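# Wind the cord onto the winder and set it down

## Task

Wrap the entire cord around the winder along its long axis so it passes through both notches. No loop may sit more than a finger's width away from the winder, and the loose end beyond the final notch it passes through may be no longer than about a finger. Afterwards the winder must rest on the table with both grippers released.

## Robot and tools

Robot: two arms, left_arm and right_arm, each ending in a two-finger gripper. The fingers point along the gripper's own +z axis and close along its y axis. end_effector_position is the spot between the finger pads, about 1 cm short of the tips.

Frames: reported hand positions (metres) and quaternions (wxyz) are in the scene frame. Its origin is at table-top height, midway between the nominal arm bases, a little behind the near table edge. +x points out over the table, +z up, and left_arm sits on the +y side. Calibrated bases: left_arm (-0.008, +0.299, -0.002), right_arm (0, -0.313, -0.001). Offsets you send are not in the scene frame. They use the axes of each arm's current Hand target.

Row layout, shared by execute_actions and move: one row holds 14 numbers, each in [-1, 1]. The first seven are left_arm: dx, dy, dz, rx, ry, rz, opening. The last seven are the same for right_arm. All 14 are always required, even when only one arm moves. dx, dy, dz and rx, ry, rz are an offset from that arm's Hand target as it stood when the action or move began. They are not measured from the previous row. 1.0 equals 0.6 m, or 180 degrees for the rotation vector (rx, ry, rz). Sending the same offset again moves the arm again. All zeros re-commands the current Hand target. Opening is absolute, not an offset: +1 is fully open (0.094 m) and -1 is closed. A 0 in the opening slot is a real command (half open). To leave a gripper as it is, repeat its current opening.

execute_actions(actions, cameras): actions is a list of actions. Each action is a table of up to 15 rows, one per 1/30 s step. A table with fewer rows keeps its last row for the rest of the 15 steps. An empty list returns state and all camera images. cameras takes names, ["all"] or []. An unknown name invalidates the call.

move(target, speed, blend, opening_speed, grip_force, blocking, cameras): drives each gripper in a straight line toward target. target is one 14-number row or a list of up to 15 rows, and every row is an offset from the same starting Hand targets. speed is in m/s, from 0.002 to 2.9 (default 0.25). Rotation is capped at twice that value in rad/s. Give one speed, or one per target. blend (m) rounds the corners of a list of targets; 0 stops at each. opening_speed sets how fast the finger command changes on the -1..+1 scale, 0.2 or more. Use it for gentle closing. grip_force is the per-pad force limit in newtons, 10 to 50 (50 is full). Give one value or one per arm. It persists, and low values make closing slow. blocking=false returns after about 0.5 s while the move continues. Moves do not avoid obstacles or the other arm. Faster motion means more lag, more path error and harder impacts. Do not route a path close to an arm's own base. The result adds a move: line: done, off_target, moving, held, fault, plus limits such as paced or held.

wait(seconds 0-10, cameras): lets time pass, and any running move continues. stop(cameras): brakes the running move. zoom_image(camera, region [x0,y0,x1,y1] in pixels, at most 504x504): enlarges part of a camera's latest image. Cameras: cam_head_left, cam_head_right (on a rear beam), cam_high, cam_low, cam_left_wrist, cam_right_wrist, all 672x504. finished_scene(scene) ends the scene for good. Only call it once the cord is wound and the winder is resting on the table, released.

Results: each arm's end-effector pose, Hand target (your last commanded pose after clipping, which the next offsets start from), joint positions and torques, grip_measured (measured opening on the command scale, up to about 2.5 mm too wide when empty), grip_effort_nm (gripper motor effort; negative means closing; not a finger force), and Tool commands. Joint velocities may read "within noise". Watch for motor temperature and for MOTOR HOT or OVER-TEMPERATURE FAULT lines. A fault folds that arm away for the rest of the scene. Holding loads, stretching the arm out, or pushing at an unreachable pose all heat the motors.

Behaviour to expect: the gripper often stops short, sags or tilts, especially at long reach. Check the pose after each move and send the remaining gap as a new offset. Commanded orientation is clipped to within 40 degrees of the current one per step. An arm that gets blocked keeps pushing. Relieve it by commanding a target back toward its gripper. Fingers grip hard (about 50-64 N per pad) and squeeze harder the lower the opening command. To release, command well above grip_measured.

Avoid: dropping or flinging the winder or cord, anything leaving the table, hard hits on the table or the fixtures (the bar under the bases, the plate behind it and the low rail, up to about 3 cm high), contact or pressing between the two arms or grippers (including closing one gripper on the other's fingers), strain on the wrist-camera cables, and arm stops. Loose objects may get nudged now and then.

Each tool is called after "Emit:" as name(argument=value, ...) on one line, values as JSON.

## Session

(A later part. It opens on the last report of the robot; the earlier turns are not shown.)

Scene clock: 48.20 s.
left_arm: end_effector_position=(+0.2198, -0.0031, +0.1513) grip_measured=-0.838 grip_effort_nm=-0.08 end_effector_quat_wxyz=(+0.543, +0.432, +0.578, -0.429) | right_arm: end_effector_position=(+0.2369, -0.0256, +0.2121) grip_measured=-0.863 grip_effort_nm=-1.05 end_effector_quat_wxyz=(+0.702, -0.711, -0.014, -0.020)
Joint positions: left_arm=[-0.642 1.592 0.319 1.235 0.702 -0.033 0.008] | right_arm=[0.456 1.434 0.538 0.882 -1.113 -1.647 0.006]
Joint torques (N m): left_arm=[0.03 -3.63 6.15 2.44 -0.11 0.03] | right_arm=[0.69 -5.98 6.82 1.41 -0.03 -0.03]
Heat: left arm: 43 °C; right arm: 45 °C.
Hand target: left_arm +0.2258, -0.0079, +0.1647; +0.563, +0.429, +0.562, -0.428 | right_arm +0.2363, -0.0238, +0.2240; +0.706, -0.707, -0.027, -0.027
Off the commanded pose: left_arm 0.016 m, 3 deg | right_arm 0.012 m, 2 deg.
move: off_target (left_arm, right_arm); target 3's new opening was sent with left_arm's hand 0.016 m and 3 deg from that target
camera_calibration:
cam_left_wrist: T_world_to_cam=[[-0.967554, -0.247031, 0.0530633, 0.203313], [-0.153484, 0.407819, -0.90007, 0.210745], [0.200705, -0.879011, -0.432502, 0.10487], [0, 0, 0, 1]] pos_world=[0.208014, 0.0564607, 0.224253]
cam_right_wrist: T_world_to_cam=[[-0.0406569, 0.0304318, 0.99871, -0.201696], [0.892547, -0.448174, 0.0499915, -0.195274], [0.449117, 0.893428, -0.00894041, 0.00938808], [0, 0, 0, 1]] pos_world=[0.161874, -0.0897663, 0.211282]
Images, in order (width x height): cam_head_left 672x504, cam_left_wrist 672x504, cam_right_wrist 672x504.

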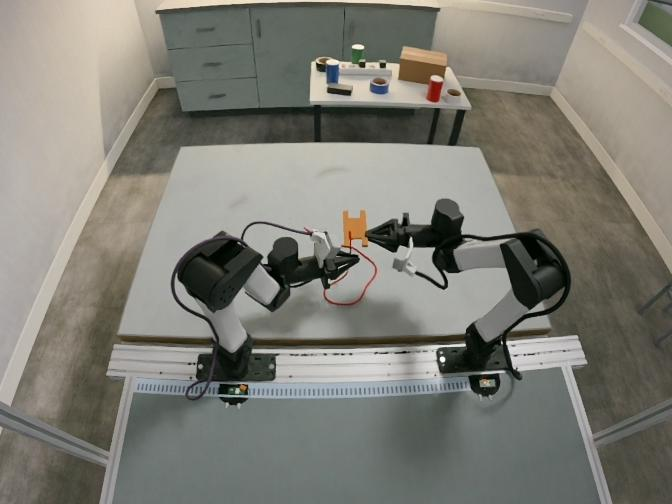

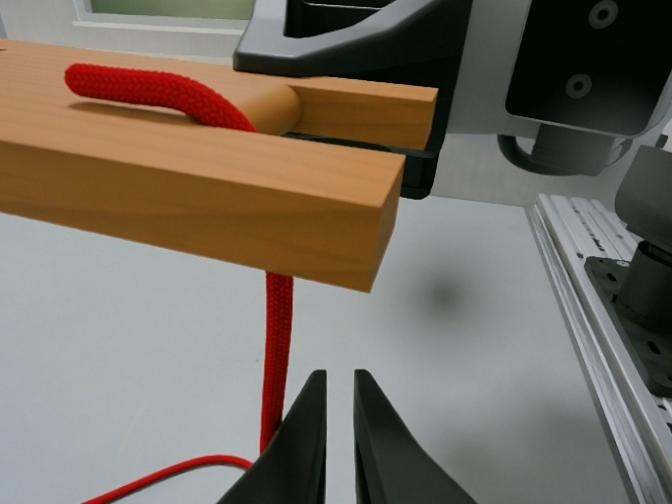

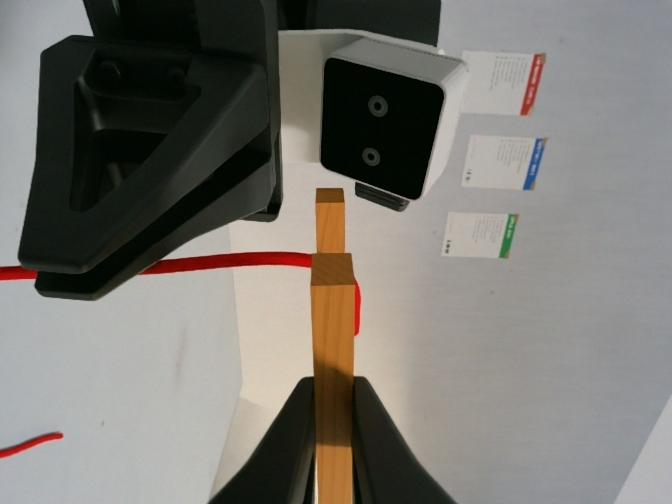

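Emit:
move(target=[[-0.01,0,-0.06,0,0,0,-0.84,0,0,0,0,0,0,-1],[-0.01,0.015,-0.06,0,0,0,0.2,0,0,0,0,0,0,-1],[-0.01,0.015,0.043,0,0,0,0.2,0,0,0,0,0,0,-1],[-0.01,0.015,0.043,0,0,0,-0.84,0,0,0,0,0,0,-1]], opening_speed=1, cameras=["cam_left_wrist","cam_right_wrist"])

Scene clock: 54.10 s.
left_arm: end_effector_position=(+0.2357, -0.0258, +0.1648) grip_measured=-0.838 grip_effort_nm=-0.08 end_effector_quat_wxyz=(+0.556, +0.433, +0.565, -0.430) | right_arm: end_effector_position=(+0.2369, -0.0256, +0.2121) grip_measured=-0.863 grip_effort_nm=-1.05 end_effector_quat_wxyz=(+0.702, -0.711, -0.014, -0.020)
Joint positions: left_arm=[-0.678 1.652 0.428 1.223 0.667 -0.036 0.008] | right_arm=[0.456 1.434 0.538 0.882 -1.113 -1.647 0.006]
Joint torques (N m): left_arm=[0.02 -4.44 6.35 2.05 -0.13 0.06] | right_arm=[0.69 -6.02 6.78 1.41 -0.03 -0.07]
Heat: left arm: 44 °C; right arm: 45 °C.
Hand target: left_arm +0.2413, -0.0304, +0.1707; +0.563, +0.429, +0.562, -0.428 | right_arm +0.2363, -0.0238, +0.2240; +0.706, -0.707, -0.027, -0.027
Off the commanded pose: left_arm 0.009 m, 1 deg | right_arm 0.012 m, 2 deg.
move: off_target (right_arm)
camera_calibration:
cam_left_wrist: T_world_to_cam=[[-0.969003, -0.245063, 0.031252, 0.216427], [-0.127567, 0.388009, -0.912785, 0.230203], [0.211564, -0.888478, -0.407244, 0.080622], [0, 0, 0, 1]] pos_world=[0.222028, 0.0353483, 0.236195]
cam_right_wrist: T_world_to_cam=[[-0.0406569, 0.0304318, 0.99871, -0.201696], [0.892547, -0.448174, 0.0499915, -0.195274], [0.449117, 0.893428, -0.00894041, 0.00938808], [0, 0, 0, 1]] pos_world=[0.161874, -0.0897663, 0.211282]
Images, in order (width x height): cam_left_wrist 672x504, cam_right_wrist 672x504.

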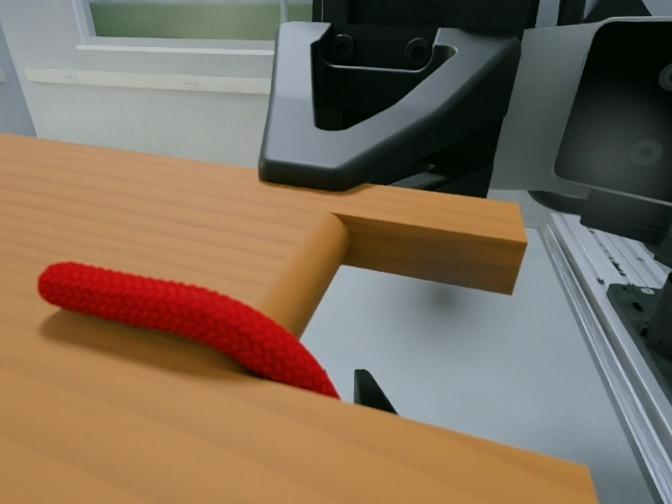

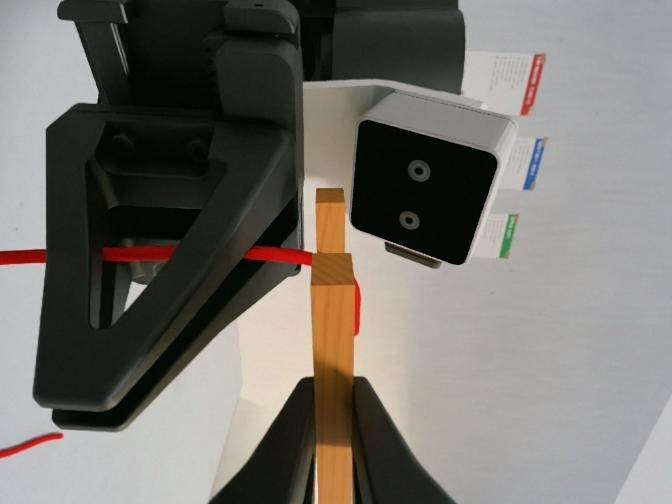

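Emit:
move(target=[[0,0,-0.025,0,0,0,-0.84,0,0,0,0,0,0,-1],[0,0,-0.025,0,0,0,-0.9,0,0,0,0,0,0,-1]], opening_speed=0.4, cameras=["cam_left_wrist","cam_right_wrist"])

Scene clock: 55.80 s.
left_arm: end_effector_position=(+0.2370, -0.0196, +0.1601) grip_measured=-0.898 grip_effort_nm=-0.08 end_effector_quat_wxyz=(+0.552, +0.432, +0.570, -0.429) | right_arm: end_effector_position=(+0.2369, -0.0256, +0.2121) grip_measured=-0.863 grip_effort_nm=-1.05 end_effector_quat_wxyz=(+0.702, -0.711, -0.014, -0.020)
Joint positions: left_arm=[-0.657 1.652 0.414 1.223 0.684 -0.036 0.005] | right_arm=[0.456 1.434 0.538 0.882 -1.113 -1.647 0.006]
Joint torques (N m): left_arm=[1.22 -7.84 3.84 2.12 0.06 0.06] | right_arm=[0.76 -6.12 6.6 1.45 -0.08 -0.02]
Heat: left arm: 44 °C; right arm: 45 °C.
Hand target: left_arm +0.2374, -0.0159, +0.1708; +0.563, +0.429, +0.562, -0.428 | right_arm +0.2363, -0.0238, +0.2240; +0.706, -0.707, -0.027, -0.027
Off the commanded pose: left_arm 0.011 m, 2 deg | right_arm 0.012 m, 2 deg.
move: off_target (left_arm, right_arm); target 2's new opening was sent with left_arm's hand 0.011 m and 2 deg from that target
camera_calibration:
cam_left_wrist: T_world_to_cam=[[-0.967812, -0.248422, 0.0403293, 0.217532], [-0.139236, 0.395025, -0.908058, 0.225741], [0.209651, -0.884444, -0.416899, 0.0860299], [0, 0, 0, 1]] pos_world=[0.223925, 0.0409551, 0.232079]
cam_right_wrist: T_world_to_cam=[[-0.0406569, 0.0304318, 0.99871, -0.201696], [0.892547, -0.448174, 0.0499915, -0.195274], [0.449117, 0.893428, -0.00894041, 0.00938808], [0, 0, 0, 1]] pos_world=[0.161874, -0.0897663, 0.211282]
Images, in order (width x height): cam_left_wrist 672x504, cam_right_wrist 672x504.

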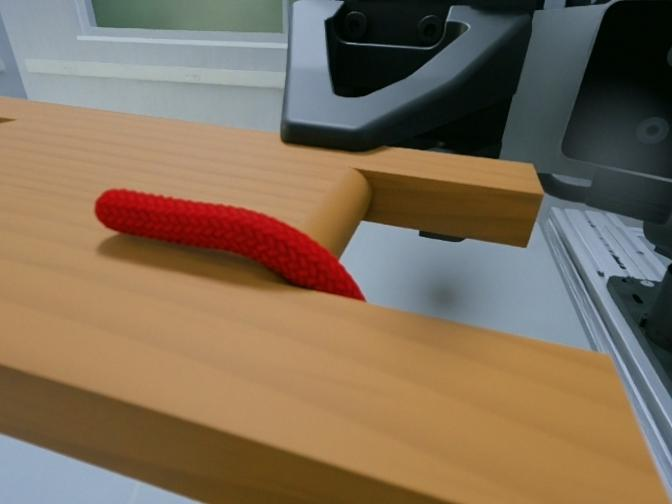

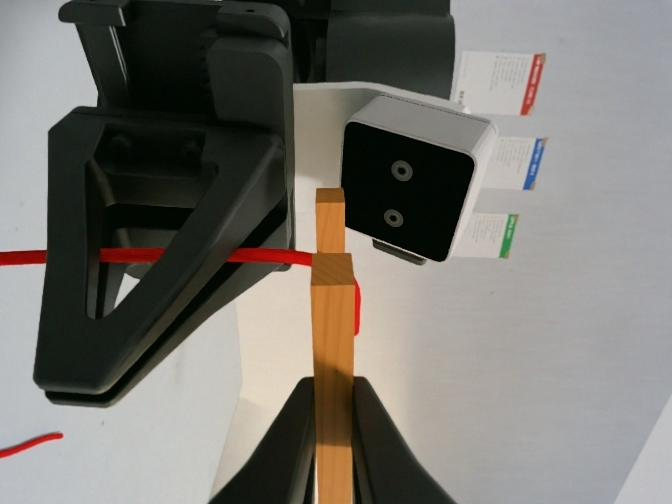

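Emit:
move(target=[[0,0,-0.03,0,0,0,-0.9,0,0,0,0,0,0,-1],[0,0,-0.03,0,0,0,-0.96,0,0,0,0,0,0,-1]], opening_speed=0.4, cameras=["cam_left_wrist","cam_right_wrist"])

Scene clock: 57.50 s.
left_arm: end_effector_position=(+0.2323, -0.0020, +0.1617) grip_measured=-0.958 grip_effort_nm=-0.97 end_effector_quat_wxyz=(+0.552, +0.431, +0.570, -0.429) | right_arm: end_effector_position=(+0.2369, -0.0256, +0.2121) grip_measured=-0.863 grip_effort_nm=-1.04 end_effector_quat_wxyz=(+0.702, -0.711, -0.014, -0.020)
Joint positions: left_arm=[-0.609 1.598 0.361 1.223 0.733 -0.036 0.002] | right_arm=[0.456 1.434 0.538 0.882 -1.113 -1.647 0.006]
Joint torques (N m): left_arm=[1.22 -6.9 3.79 2.15 0.05 0.04] | right_arm=[0.59 -5.86 6.67 1.34 -0.07 0]
Heat: left arm: 44 °C; right arm: 45 °C.
Hand target: left_arm +0.2325, +0.0015, +0.1708; +0.563, +0.429, +0.562, -0.428 | right_arm +0.2363, -0.0238, +0.2240; +0.706, -0.707, -0.027, -0.027
Off the commanded pose: left_arm 0.010 m, 2 deg | right_arm 0.012 m, 2 deg.
move: off_target (right_arm)
camera_calibration:
cam_left_wrist: T_world_to_cam=[[-0.967871, -0.248264, 0.0398731, 0.217333], [-0.138416, 0.393665, -0.908773, 0.219512], [0.209919, -0.885095, -0.41538, 0.102941], [0, 0, 0, 1]] pos_world=[0.219125, 0.0586542, 0.233581]
cam_right_wrist: T_world_to_cam=[[-0.0406569, 0.0304318, 0.99871, -0.201696], [0.892547, -0.448174, 0.0499915, -0.195274], [0.449117, 0.893428, -0.00894041, 0.00938808], [0, 0, 0, 1]] pos_world=[0.161874, -0.0897663, 0.211282]
Images, in order (width x height): cam_left_wrist 672x504, cam_right_wrist 672x504.

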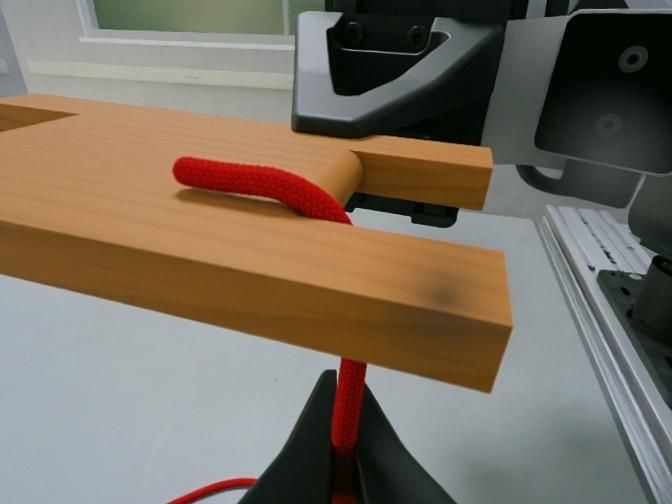

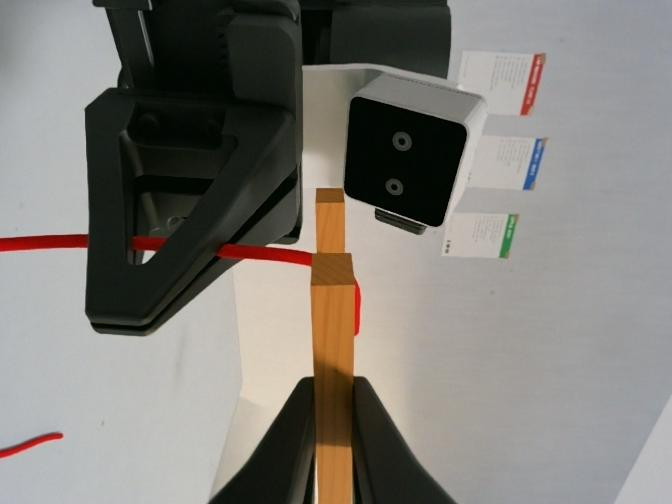

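Emit:
move(target=[[0,0.0527,0.006,0,0,0,-0.925,0,0,0,0,0,0,-1],[-0.002,0.199,0.046,0,0,0,-0.925,0,0,0,0,0,0,-1],[-0.107,0.21,0.049,0,0,0,-0.925,0,0,0,0,0,0,-1],[-0.19,0.183,0.041,0,0,0,-0.925,0,0,0,0,0,0,-1]], blend=[0,0.02,0.02,0], speed=0.12, cameras=["cam_left_wrist","cam_right_wrist","cam_head_left"])

Scene clock: 61.80 s.
left_arm: end_effector_position=(+0.3066, -0.0003, +0.2346) grip_measured=-0.924 grip_effort_nm=-0.05 end_effector_quat_wxyz=(+0.468, +0.448, +0.585, -0.488) | right_arm: end_effector_position=(+0.2716, -0.0326, +0.2506) grip_measured=-0.863 grip_effort_nm=-1.05 end_effector_quat_wxyz=(+0.722, -0.679, +0.000, -0.128)
Joint positions: left_arm=[-0.416 1.615 0.873 0.596 1.074 -0.057 0.004] | right_arm=[0.432 1.419 0.578 0.991 -0.967 -1.637 0.006]
Joint torques (N m): left_arm=[2.97 -10.3 10.93 2.57 -1.09 0.11] | right_arm=[2.15 -4.38 3.37 0.83 -1.46 0.21]
Heat: left arm: 44 °C; right arm: 45 °C.
Hand target: left_arm +0.3446, +0.0068, +0.2851; +0.563, +0.429, +0.562, -0.428 | right_arm +0.2362, -0.0238, +0.2240; +0.706, -0.707, -0.027, -0.027
Off the commanded pose: left_arm 0.064 m, 13 deg | right_arm 0.045 m, 13 deg.
move: off_target (left_arm, right_arm)
camera_calibration:
cam_left_wrist: T_world_to_cam=[[-0.977241, -0.112568, 0.179802, 0.256879], [-0.211486, 0.450871, -0.867173, 0.307915], [0.0165491, -0.885463, -0.464416, 0.189942], [0, 0, 0, 1]] pos_world=[0.313009, 0.0582726, 0.309041]
cam_right_wrist: T_world_to_cam=[[-0.176291, -0.0278153, 0.983945, -0.199882], [0.791239, -0.598628, 0.124842, -0.227451], [0.585544, 0.800544, 0.127541, -0.0739605], [0, 0, 0, 1]] pos_world=[0.188038, -0.0825096, 0.234501]
Images, in order (width x height): cam_head_left 672x504, cam_left_wrist 672x504, cam_right_wrist 672x504.

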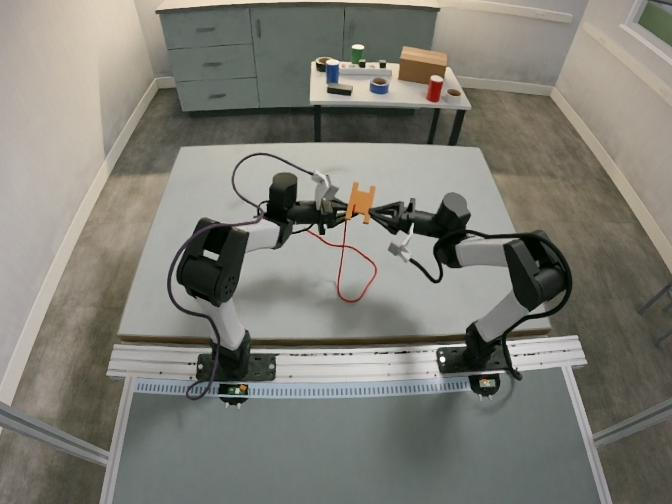

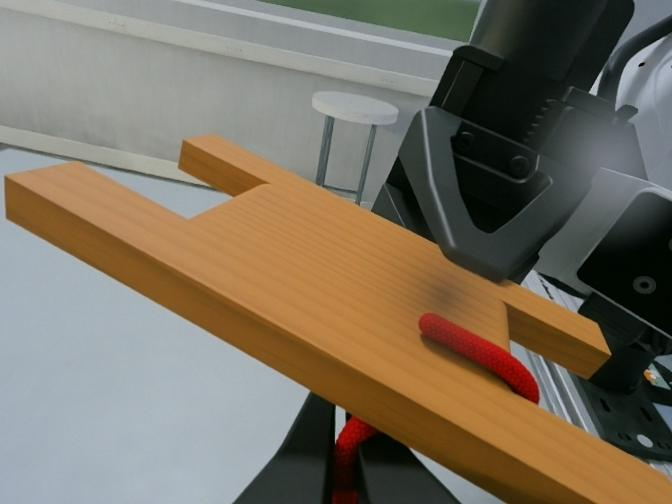

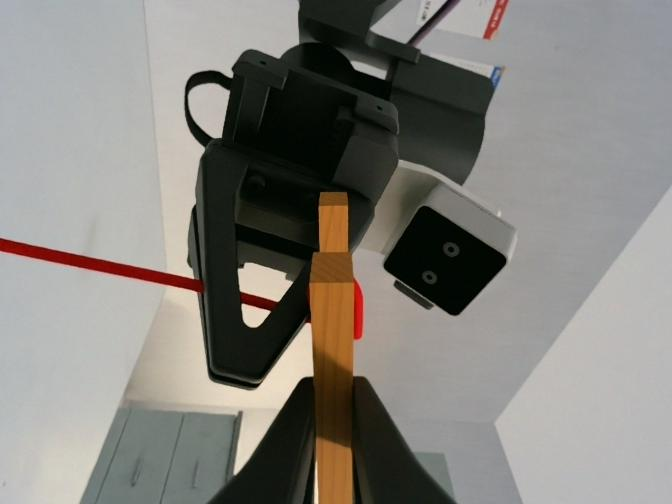

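Emit:
move(target=[[0.142,-0.072,-0.019,0,0,0,-0.925,0,0,0,0,0,0,-1],[0.142,-0.072,-0.019,0,0,0,-0.87,0,0,0,0,0,0,-1]], opening_speed=0.3, speed=0.12, cameras=["cam_left_wrist","cam_right_wrist"])

Scene clock: 64.37 s.
left_arm: end_effector_position=(+0.2939, +0.0045, +0.1980) grip_measured=-0.872 grip_effort_nm=0.12 end_effector_quat_wxyz=(+0.551, +0.438, +0.561, -0.436) | right_arm: end_effector_position=(+0.2450, -0.0250, +0.2279) grip_measured=-0.863 grip_effort_nm=-1.05 end_effector_quat_wxyz=(+0.708, -0.705, -0.016, -0.042)
Joint positions: left_arm=[-0.46 1.652 0.622 1.029 0.905 -0.037 0.006] | right_arm=[0.453 1.419 0.571 0.876 -1.09 -1.643 0.006]
Joint torques (N m): left_arm=[0.76 -5.01 4.83 2.24 -0.24 0.02] | right_arm=[0.88 -4.62 4.33 1.45 -0.26 -0.06]
Heat: left arm: 45 °C; right arm: 45 °C.
Hand target: left_arm +0.3003, +0.0064, +0.1997; +0.563, +0.429, +0.562, -0.428 | right_arm +0.2362, -0.0238, +0.2240; +0.706, -0.707, -0.027, -0.027
Off the commanded pose: left_arm 0.007 m, 2 deg | right_arm 0.010 m, 2 deg.
move: done; target 2's new opening was sent with left_arm's hand 0.014 m and 4 deg from that target
camera_calibration:
cam_left_wrist: T_world_to_cam=[[-0.973971, -0.224321, 0.032564, 0.280299], [-0.120494, 0.390691, -0.912602, 0.253932], [0.191993, -0.892771, -0.407551, 0.114545], [0, 0, 0, 1]] pos_world=[0.281609, 0.0659308, 0.269294]
cam_right_wrist: T_world_to_cam=[[-0.0744267, 0.0137055, 0.997132, -0.208946], [0.878264, -0.472716, 0.0720518, -0.205104], [0.472348, 0.881108, 0.0231456, -0.0080762], [0, 0, 0, 1]] pos_world=[0.168399, -0.086976, 0.223312]
Images, in order (width x height): cam_left_wrist 672x504, cam_right_wrist 672x504.

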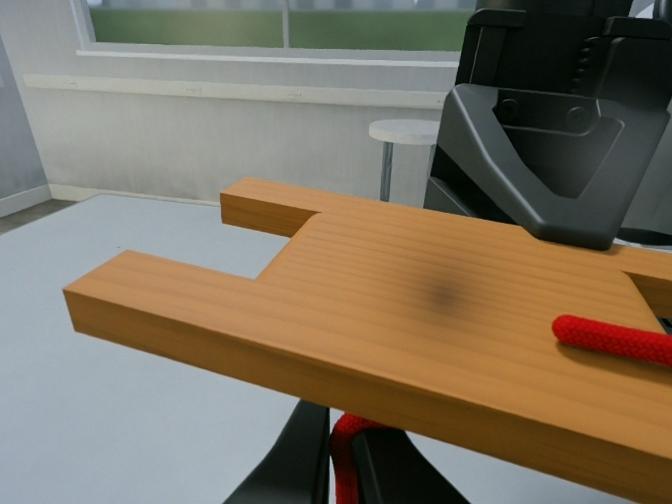

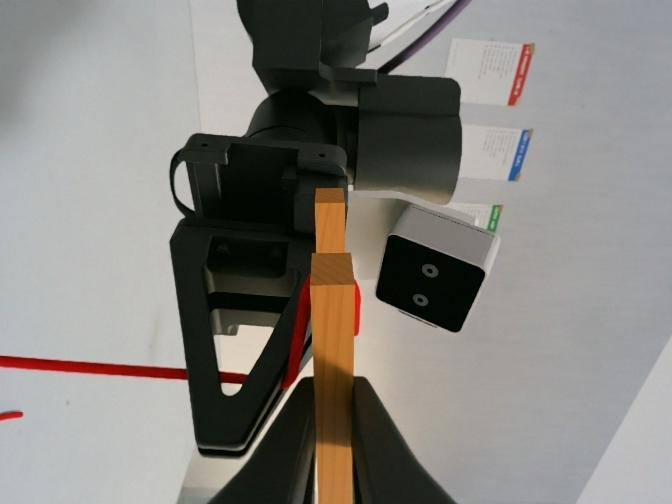

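Emit:
move(target=[[0,0,0,0,0,0,-0.82,0,0,0,0,0,0,-1],[0.058,0.032,0.009,0,0,0,-0.82,0,0,0,0,0,0,-1],[0.042,0.097,0.026,0,0,0,-0.82,0,0,0,0,0,0,-1],[-0.059,0.1046,0.028,0,0,0,-0.82,0,0,0,0,0,0,-1]], blend=[0,0.02,0.02,0], speed=0.12, cameras=["cam_left_wrist","cam_right_wrist","cam_head_left"])

Scene clock: 67.47 s.
left_arm: end_effector_position=(+0.3616, +0.0039, +0.2139) grip_measured=-0.822 grip_effort_nm=0.13 end_effector_quat_wxyz=(+0.544, +0.425, +0.578, -0.435) | right_arm: end_effector_position=(+0.2425, -0.0249, +0.2279) grip_measured=-0.863 grip_effort_nm=-1.05 end_effector_quat_wxyz=(+0.708, -0.705, -0.021, -0.037)
Joint positions: left_arm=[-0.388 1.798 0.899 0.869 0.954 -0.048 0.008] | right_arm=[0.453 1.419 0.571 0.876 -1.104 -1.643 0.006]
Joint torques (N m): left_arm=[1.28 -10.14 7.38 1.86 0.08 0.11] | right_arm=[1.06 -4.67 4.55 1.45 -0.16 -0.07]
Heat: left arm: 45 °C; right arm: 45 °C.
Hand target: left_arm +0.3651, +0.0068, +0.2354; +0.563, +0.429, +0.562, -0.428 | right_arm +0.2362, -0.0238, +0.2240; +0.706, -0.707, -0.027, -0.027
Off the commanded pose: left_arm 0.022 m, 3 deg | right_arm 0.007 m, 1 deg.
move: off_target (left_arm)
camera_calibration:
cam_left_wrist: T_world_to_cam=[[-0.966382, -0.248155, 0.0672715, 0.335502], [-0.163972, 0.393306, -0.904668, 0.290872], [0.19804, -0.885285, -0.420774, 0.108099], [0, 0, 0, 1]] pos_world=[0.35051, 0.0645539, 0.286058]
cam_right_wrist: T_world_to_cam=[[-0.074748, 0.0128283, 0.99712, -0.209069], [0.88487, -0.460201, 0.0722539, -0.204266], [0.459802, 0.887722, 0.0230477, -0.00370469], [0, 0, 0, 1]] pos_world=[0.166824, -0.0880325, 0.223312]
Images, in order (width x height): cam_head_left 672x504, cam_left_wrist 672x504, cam_right_wrist 672x504.

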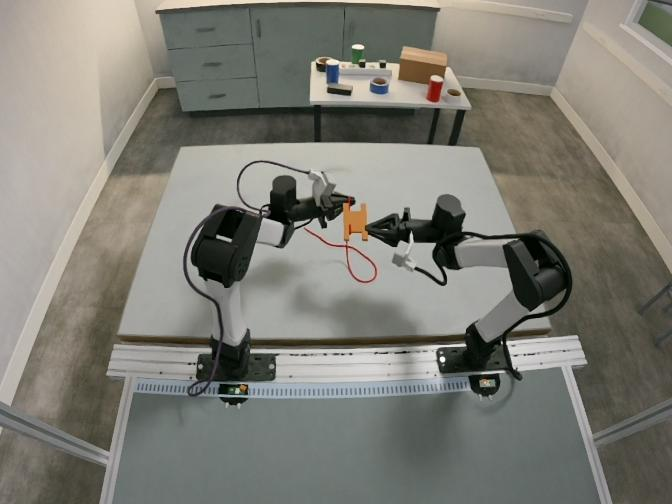

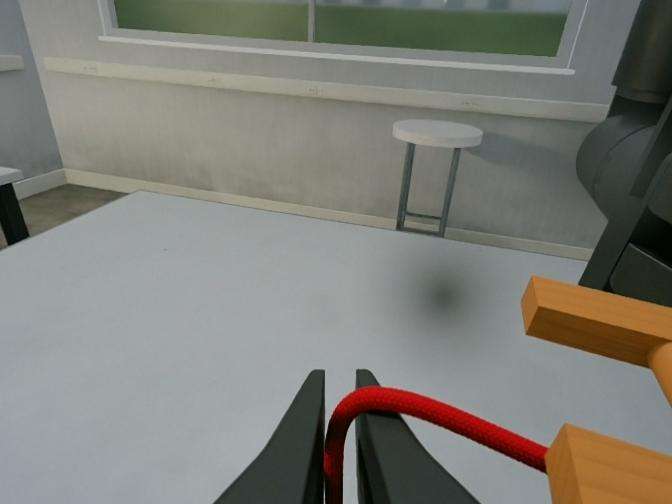

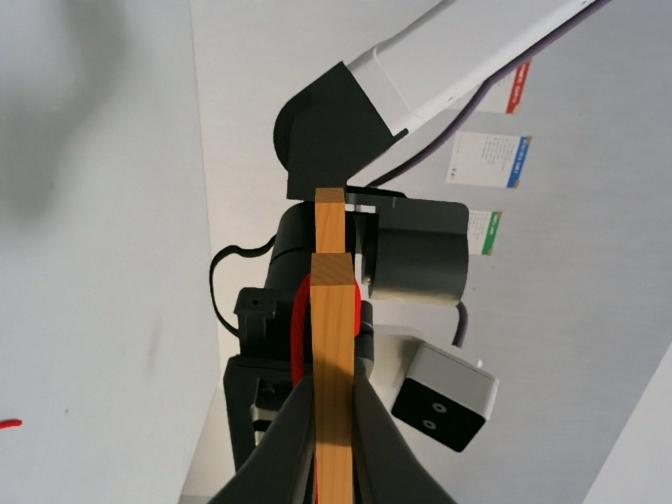

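Emit:
move(target=[[-0.091,0,0,0,0,0,-0.82,0,0,0,0,0,0,-1],[-0.141,-0.0085,-0.097,0,0,0,-0.82,0,0,0,0,0,0,-1],[-0.141,-0.258,-0.164,0,0,0,-0.82,0,0,0,0,0,0,-1],[-0.108,-0.306,-0.082,0,0,0,-0.82,0,0,0,0,0,0,-1],[0.009,-0.314,-0.084,0,0,0,-0.82,0,0,0,0,0,0,-1]], blend=[0.02,0.02,0.02,0.02,0], speed=0.15, cameras=["cam_left_wrist","cam_right_wrist","cam_head_left"])

Scene clock: 71.57 s.
left_arm: end_effector_position=(+0.1687, +0.0062, +0.2251) grip_measured=-0.822 grip_effort_nm=0.13 end_effector_quat_wxyz=(+0.549, +0.430, +0.571, -0.433) | right_arm: end_effector_position=(+0.2424, -0.0249, +0.2278) grip_measured=-0.863 grip_effort_nm=-1.04 end_effector_quat_wxyz=(+0.708, -0.705, -0.021, -0.036)
Joint positions: left_arm=[-0.746 1.017 0.338 0.666 0.599 -0.047 0.008] | right_arm=[0.453 1.419 0.571 0.876 -1.105 -1.643 0.006]
Joint torques (N m): left_arm=[-0.02 -1.17 5.63 2.48 -0.13 0.19] | right_arm=[0.77 -4.68 4.51 1.39 -0.13 -0.03]
Heat: left arm: 45 °C; right arm: 45 °C.
Hand target: left_arm +0.1701, +0.0055, +0.2294; +0.563, +0.429, +0.562, -0.428 | right_arm +0.2362, -0.0238, +0.2240; +0.706, -0.707, -0.027, -0.027
Off the commanded pose: left_arm 0.005 m, 2 deg | right_arm 0.007 m, 1 deg.
move: done
camera_calibration:
cam_left_wrist: T_world_to_cam=[[-0.968253, -0.245078, 0.0492156, 0.153269], [-0.14559, 0.392857, -0.908002, 0.266085], [0.203196, -0.886341, -0.416066, 0.151207], [0, 0, 0, 1]] pos_world=[0.156417, 0.0670508, 0.296974]
cam_right_wrist: T_world_to_cam=[[-0.0747575, 0.0127786, 0.99712, -0.20908], [0.885199, -0.459567, 0.072256, -0.204179], [0.459166, 0.888051, 0.0230444, -0.00352101], [0, 0, 0, 1]] pos_world=[0.166726, -0.0880353, 0.223312]
Images, in order (width x height): cam_head_left 672x504, cam_left_wrist 672x504, cam_right_wrist 672x504.

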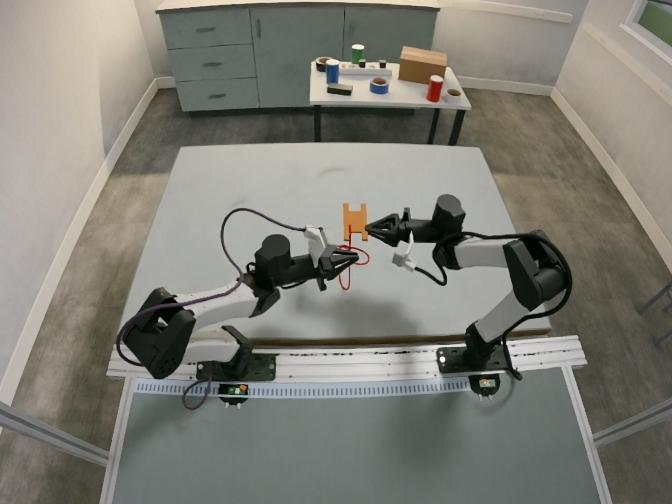

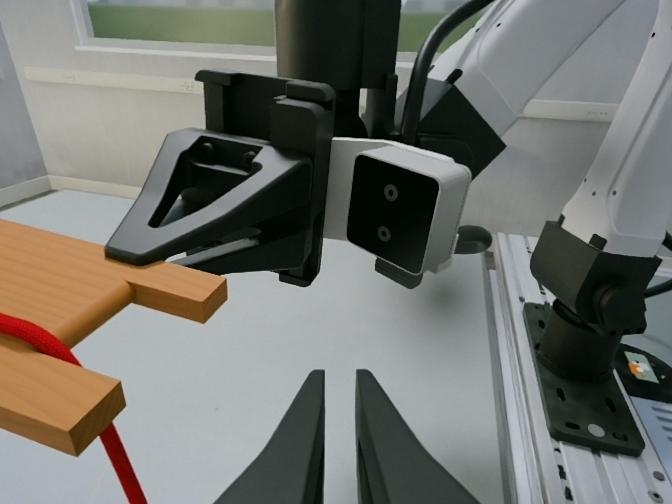

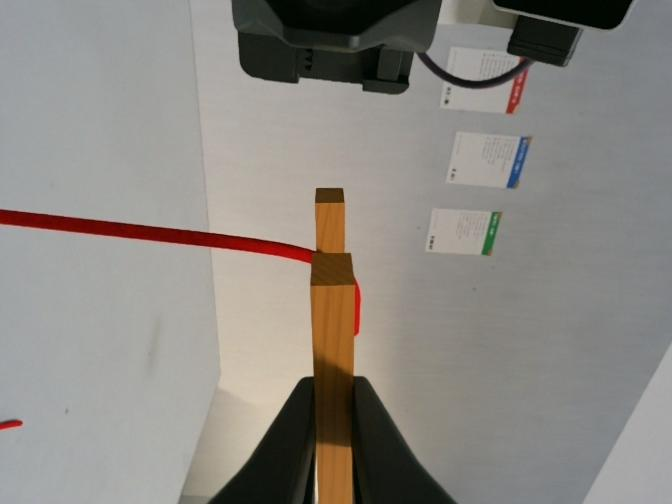

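Emit:
move(target=[[0.03,0,-0.11,0,0,0,-0.82,0,0,0,0,0,0,-1],[0.082,0.111,-0.06,0,0,0,0.2,0,0,0,0,0,0,-1],[0.082,0.111,0.073,0,0,0,0.2,0,0,0,0,0,0,-1],[0.082,0.111,0.073,0,0,0,-0.86,0,0,0,0,0,0,-1]], blend=[0.02,0,0,0], opening_speed=1.2, cameras=["cam_left_wrist","cam_right_wrist"])

Scene clock: 77.70 s.
left_arm: end_effector_position=(+0.2398, -0.0143, +0.1665) grip_measured=-0.858 grip_effort_nm=-0.08 end_effector_quat_wxyz=(+0.542, +0.431, +0.578, -0.431) | right_arm: end_effector_position=(+0.2424, -0.0249, +0.2278) grip_measured=-0.863 grip_effort_nm=-1.05 end_effector_quat_wxyz=(+0.708, -0.705, -0.021, -0.036)
Joint positions: left_arm=[-0.631 1.597 0.428 1.13 0.714 -0.038 0.007] | right_arm=[0.453 1.419 0.571 0.876 -1.105 -1.643 0.006]
Joint torques (N m): left_arm=[0.01 -4.14 6.68 2.41 -0.11 0.07] | right_arm=[1.01 -4.71 4.4 1.49 -0.14 -0.1]
Heat: left arm: 45 °C; right arm: 44 °C.
Hand target: left_arm +0.2460, -0.0191, +0.1804; +0.563, +0.429, +0.562, -0.428 | right_arm +0.2362, -0.0238, +0.2240; +0.706, -0.707, -0.027, -0.027
Off the commanded pose: left_arm 0.016 m, 3 deg | right_arm 0.007 m, 1 deg.
move: off_target (left_arm); target 2's new opening was sent with left_arm's hand 0.015 m and 3 deg from that target; target 4's new opening was sent with left_arm's hand 0.016 m and 3 deg from that target
camera_calibration:
cam_left_wrist: T_world_to_cam=[[-0.967351, -0.246778, 0.0577286, 0.218349], [-0.157359, 0.406277, -0.900098, 0.233003], [0.198671, -0.879795, -0.431846, 0.0980225], [0, 0, 0, 1]] pos_world=[0.228411, 0.0454597, 0.239451]
cam_right_wrist: T_world_to_cam=[[-0.0747575, 0.0127786, 0.99712, -0.20908], [0.885199, -0.459567, 0.072256, -0.204179], [0.459166, 0.888051, 0.0230444, -0.00352101], [0, 0, 0, 1]] pos_world=[0.166726, -0.0880353, 0.223312]
Images, in order (width x height): cam_left_wrist 672x504, cam_right_wrist 672x504.

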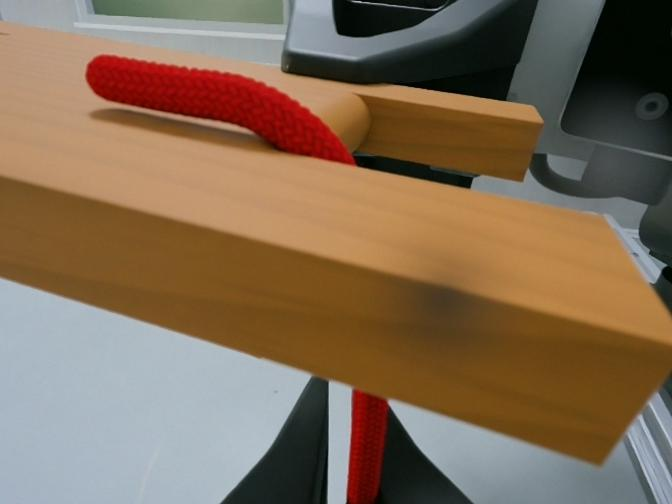

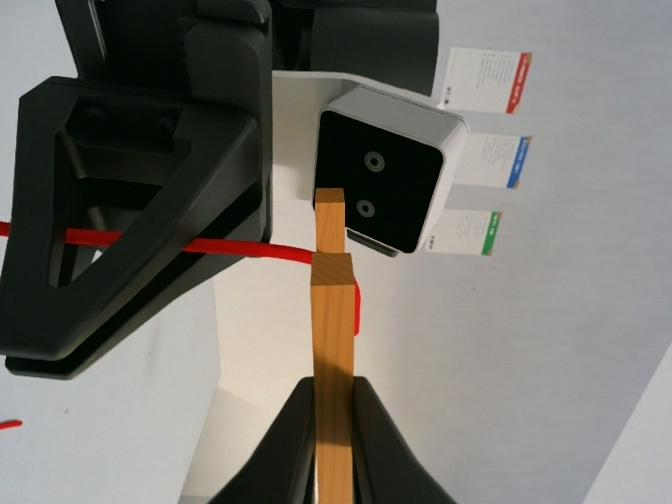

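Emit:
move(target=[[0.009,0.05,0.001,0,0,0,-0.86,0,0,0,0,0,0,-1],[-0.008,0.187,0.038,0,0,0,-0.86,0,0,0,0,0,0,-1],[-0.108,0.1995,0.041,0,0,0,-0.86,0,0,0,0,0,0,-1],[-0.183,0.195,0.04,0,-0.083,0,-0.86,0,0,0,0,0,0,-1],[-0.233,0.183,-0.0445,0,-0.167,0,-0.86,0,0,0,0,0,0,-1]], blend=[0.02,0.02,0.02,0.02,0], speed=0.15, cameras=["cam_left_wrist","cam_right_wrist","cam_head_left"])

Scene clock: 81.80 s.
left_arm: end_effector_position=(+0.3555, +0.0250, +0.2890) grip_measured=-0.858 grip_effort_nm=-0.08 end_effector_quat_wxyz=(+0.628, +0.313, +0.503, -0.504) | right_arm: end_effector_position=(+0.2417, -0.0249, +0.2286) grip_measured=-0.863 grip_effort_nm=-1.04 end_effector_quat_wxyz=(+0.709, -0.704, -0.027, -0.040)
Joint positions: left_arm=[-0.376 1.81 0.828 1.448 0.823 -0.508 0.007] | right_arm=[0.453 1.419 0.571 0.881 -1.109 -1.651 0.006]
Joint torques (N m): left_arm=[1.24 -10.11 4.44 2.78 -0.32 0.02] | right_arm=[0.92 -4.75 4.19 1.38 -0.08 0.05]
Heat: left arm: 46 °C; right arm: 44 °C.
Hand target: left_arm +0.3445, +0.0358, +0.3205; +0.690, +0.303, +0.396, -0.525 | right_arm +0.2362, -0.0238, +0.2240; +0.706, -0.707, -0.027, -0.027
Off the commanded pose: left_arm 0.035 m, 14 deg | right_arm 0.007 m, 2 deg.
joint sent to its limit (left arm) — joint 4 (wrist pitch), upper limit. The joint targets are off in orientation, not in position.
move: off_target (left_arm); blend cut to 0.0154 m at target 1
camera_calibration:
cam_left_wrist: T_world_to_cam=[[-0.951432, -0.276203, 0.135976, 0.305321], [-0.158004, 0.0590225, -0.985673, 0.379221], [0.26422, -0.959285, -0.0997972, 0.0451695], [0, 0, 0, 1]] pos_world=[0.338476, 0.105279, 0.336779]
cam_right_wrist: T_world_to_cam=[[-0.0876897, 0.0104805, 0.996093, -0.206566], [0.885918, -0.456393, 0.0827926, -0.20622], [0.455477, 0.889717, 0.030736, -0.00404716], [0, 0, 0, 1]] pos_world=[0.166424, -0.0883516, 0.222957]
Images, in order (width x height): cam_head_left 672x504, cam_left_wrist 672x504, cam_right_wrist 672x504.

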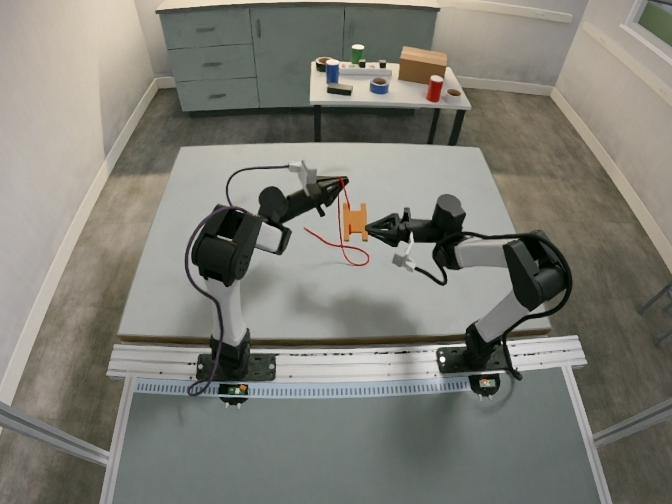

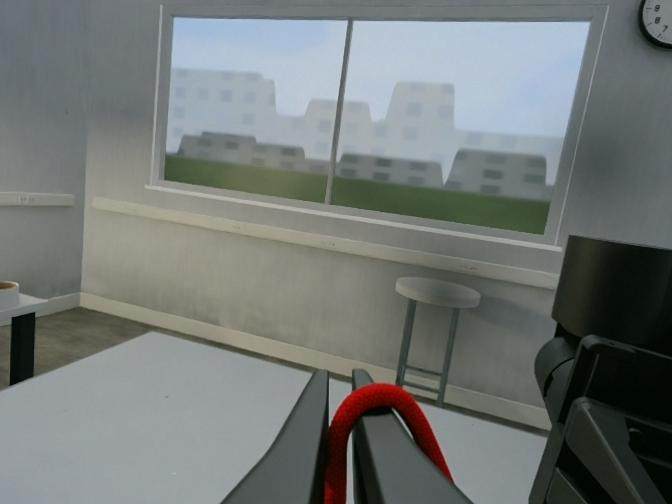

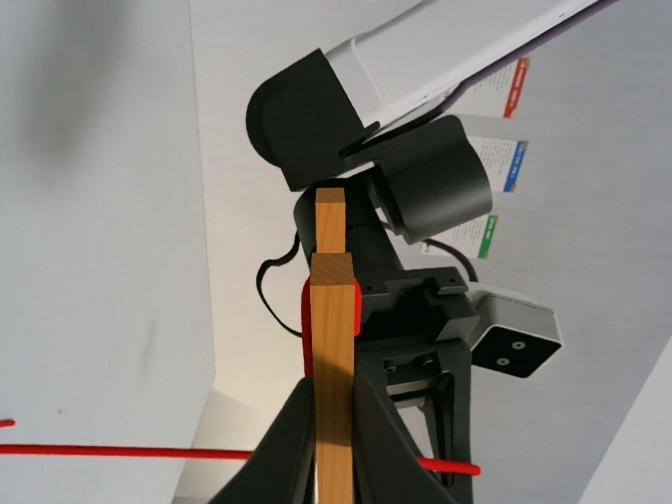

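Emit:
move(target=[[-0.035,-0.248,-0.059,0,0,0,-0.86,0,0,0,0,0,0,-1],[0.028,-0.2925,-0.018,0,0.083,0,-0.86,0,0,0,0,0,0,-1],[0.129,-0.31,-0.078,0,0.167,0,-0.86,0,0,0,0,0,0,-1]], blend=[0.02,0.02,0], speed=0.15, cameras=["cam_left_wrist","cam_right_wrist","cam_head_left"])

Scene clock: 96.80 s.
left_arm: end_effector_position=(+0.1717, -0.0105, +0.2262) grip_measured=-0.858 grip_effort_nm=-0.08 end_effector_quat_wxyz=(+0.561, +0.418, +0.573, -0.426) | right_arm: end_effector_position=(+0.2350, -0.0233, +0.2281) grip_measured=-0.863 grip_effort_nm=-1.05 end_effector_quat_wxyz=(+0.709, -0.704, -0.039, -0.027)
Joint positions: left_arm=[-0.826 1.091 0.356 0.739 0.486 -0.055 0.007] | right_arm=[0.459 1.419 0.571 0.878 -1.137 -1.651 0.006]
Joint torques (N m): left_arm=[-0.53 -3.7 5.85 2.08 0.12 0.29] | right_arm=[0.27 -4.68 4.48 1.41 0.17 0.02]
Motor temperatures (°C): left_arm=[25 38 42 48 25 25 27] | right_arm=[22 35 35 44 25 29 29]
Heat: left arm: 48 °C; right arm: 44 °C.
Hand target: left_arm +0.1649, -0.0119, +0.2297; +0.563, +0.429, +0.561, -0.428 | right_arm +0.2363, -0.0238, +0.2240; +0.706, -0.707, -0.027, -0.027
Off the commanded pose: left_arm 0.008 m, 2 deg | right_arm 0.004 m, 1 deg.
move: done
camera_calibration:
cam_left_wrist: T_world_to_cam=[[-0.960177, -0.27551, 0.0464175, 0.150955], [-0.151607, 0.374228, -0.91486, 0.276427], [0.234682, -0.885465, -0.401094, 0.127421], [0, 0, 0, 1]] pos_world=[0.156948, 0.0509699, 0.296993]
cam_right_wrist: T_world_to_cam=[[-0.0857607, 0.00896234, 0.996275, -0.207254], [0.901238, -0.425609, 0.0814085, -0.202081], [0.424753, 0.904863, 0.0284233, 0.00578642], [0, 0, 0, 1]] pos_world=[0.161891, -0.0893859, 0.222768]
Images, in order (width x height): cam_head_left 672x504, cam_left_wrist 672x504, cam_right_wrist 672x504.

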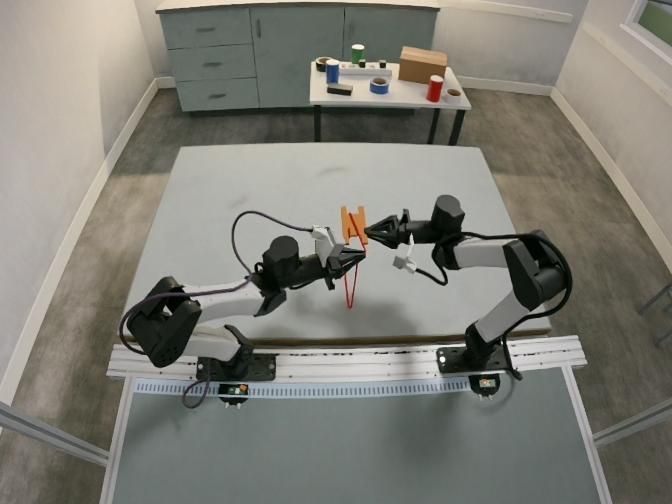

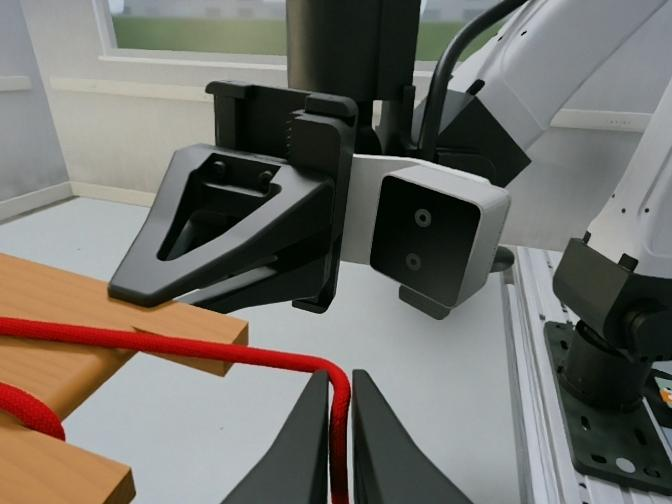

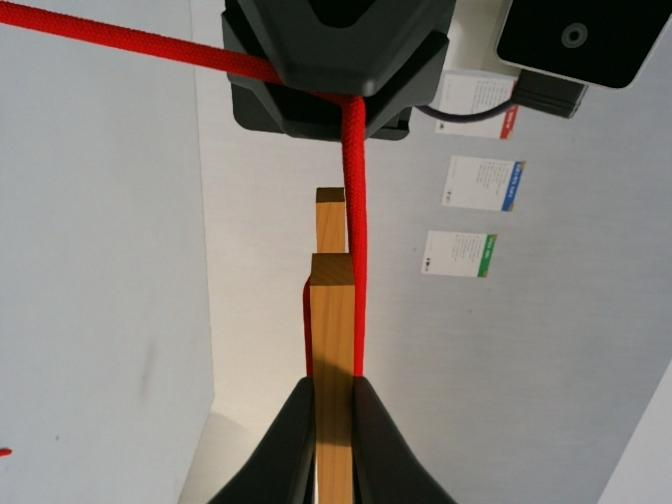

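Emit:
move(target=[[-0.017,0.0095,-0.035,0.167,0,0,-0.87,0,0,0,0,0,0,-1],[0.096,0.041,-0.0235,0.167,0,0,-0.87,0,0,0,0,0,0,-1]], blend=0.01, speed=0.1, cameras=["cam_left_wrist","cam_right_wrist","cam_head_left","cam_high"])

Emit:
zoom_image(camera="cam_head_left", region=[300, 180, 430, 320])

Scene clock: 101.73 s.
left_arm: end_effector_position=(+0.1834, +0.0059, +0.1706) grip_measured=-0.868 grip_effort_nm=-0.08 end_effector_quat_wxyz=(+0.422, +0.561, +0.439, -0.560) | right_arm: end_effector_position=(+0.2374, -0.0233, +0.2272) grip_measured=-0.863 grip_effort_nm=-1.05 end_effector_quat_wxyz=(+0.708, -0.705, -0.032, -0.030)
Joint positions: left_arm=[-0.5 1.698 0.488 1.261 1.363 -0.091 0.006] | right_arm=[0.46 1.419 0.57 0.874 -1.121 -1.651 0.006]
Joint torques (N m): left_arm=[1.26 -4.53 3.66 2.02 0.03 0.04] | right_arm=[0.44 -4.59 4.4 1.46 0.04 0.03]
Heat: left arm: 47 °C; right arm: 44 °C.
Hand target: left_arm +0.1850, +0.0082, +0.1719; +0.433, +0.561, +0.431, -0.559 | right_arm +0.2362, -0.0238, +0.2240; +0.706, -0.707, -0.027, -0.027
Off the commanded pose: left_arm 0.003 m, 2 deg | right_arm 0.003 m, 1 deg.
move: done
camera_calibration:
cam_left_wrist: T_world_to_cam=[[-0.962433, 0.267659, 0.0456228, 0.166635], [0.0697675, 0.40617, -0.91113, 0.179877], [-0.262402, -0.873719, -0.409585, 0.209467], [0, 0, 0, 1]] pos_world=[0.20279, 0.0653531, 0.242084]
cam_right_wrist: T_world_to_cam=[[-0.0807378, 0.0123213, 0.996659, -0.20728], [0.895225, -0.438744, 0.0779448, -0.202195], [0.438239, 0.898528, 0.0243929, 0.00230228], [0, 0, 0, 1]] pos_world=[0.163265, -0.0882264, 0.222292]
Images, in order (width x height): cam_head_left 672x504, cam_high 672x504, cam_left_wrist 672x504, cam_right_wrist 672x504.

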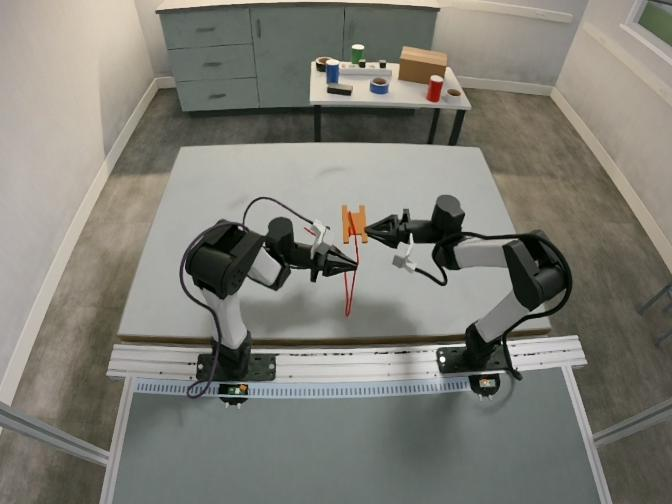

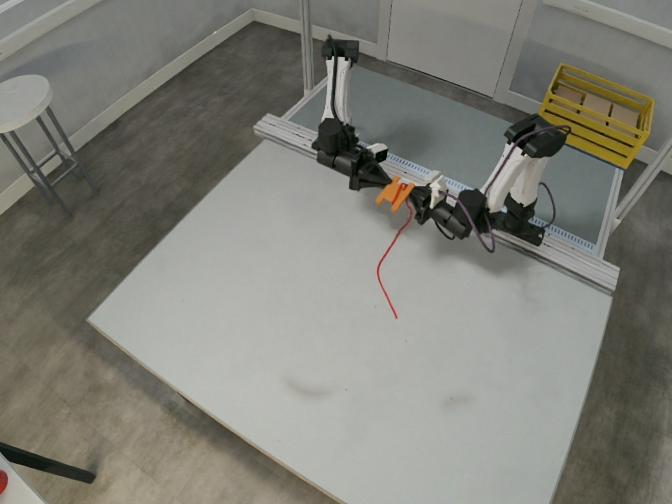

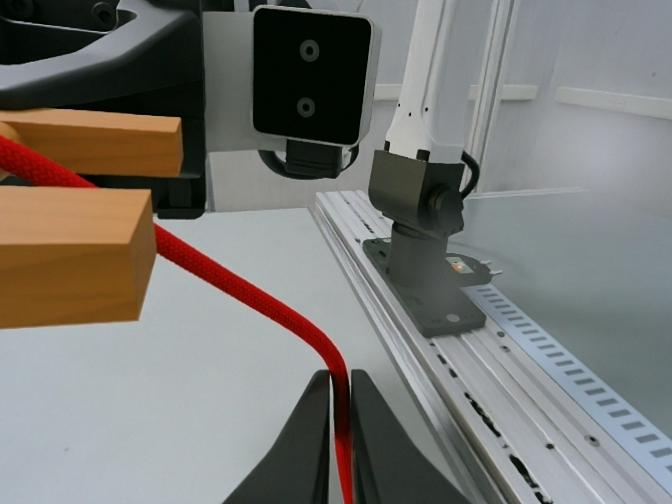

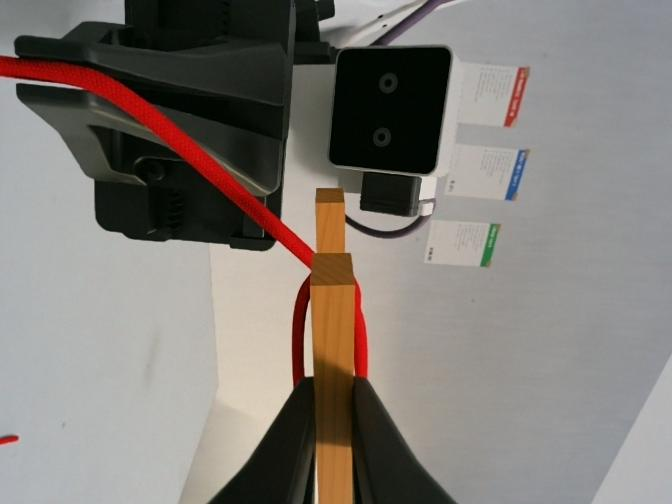

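Scaled by 3.600 from the camera's 672x504 image, which has a finer 960x720 frame.

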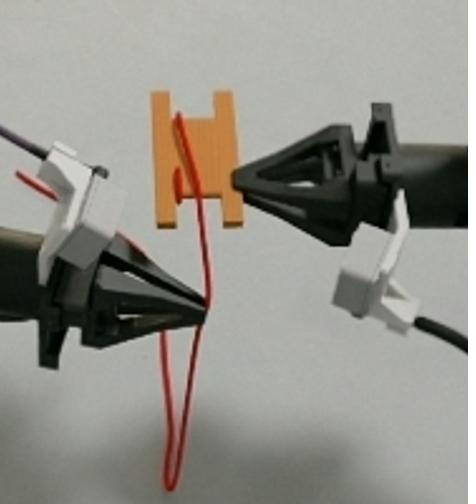

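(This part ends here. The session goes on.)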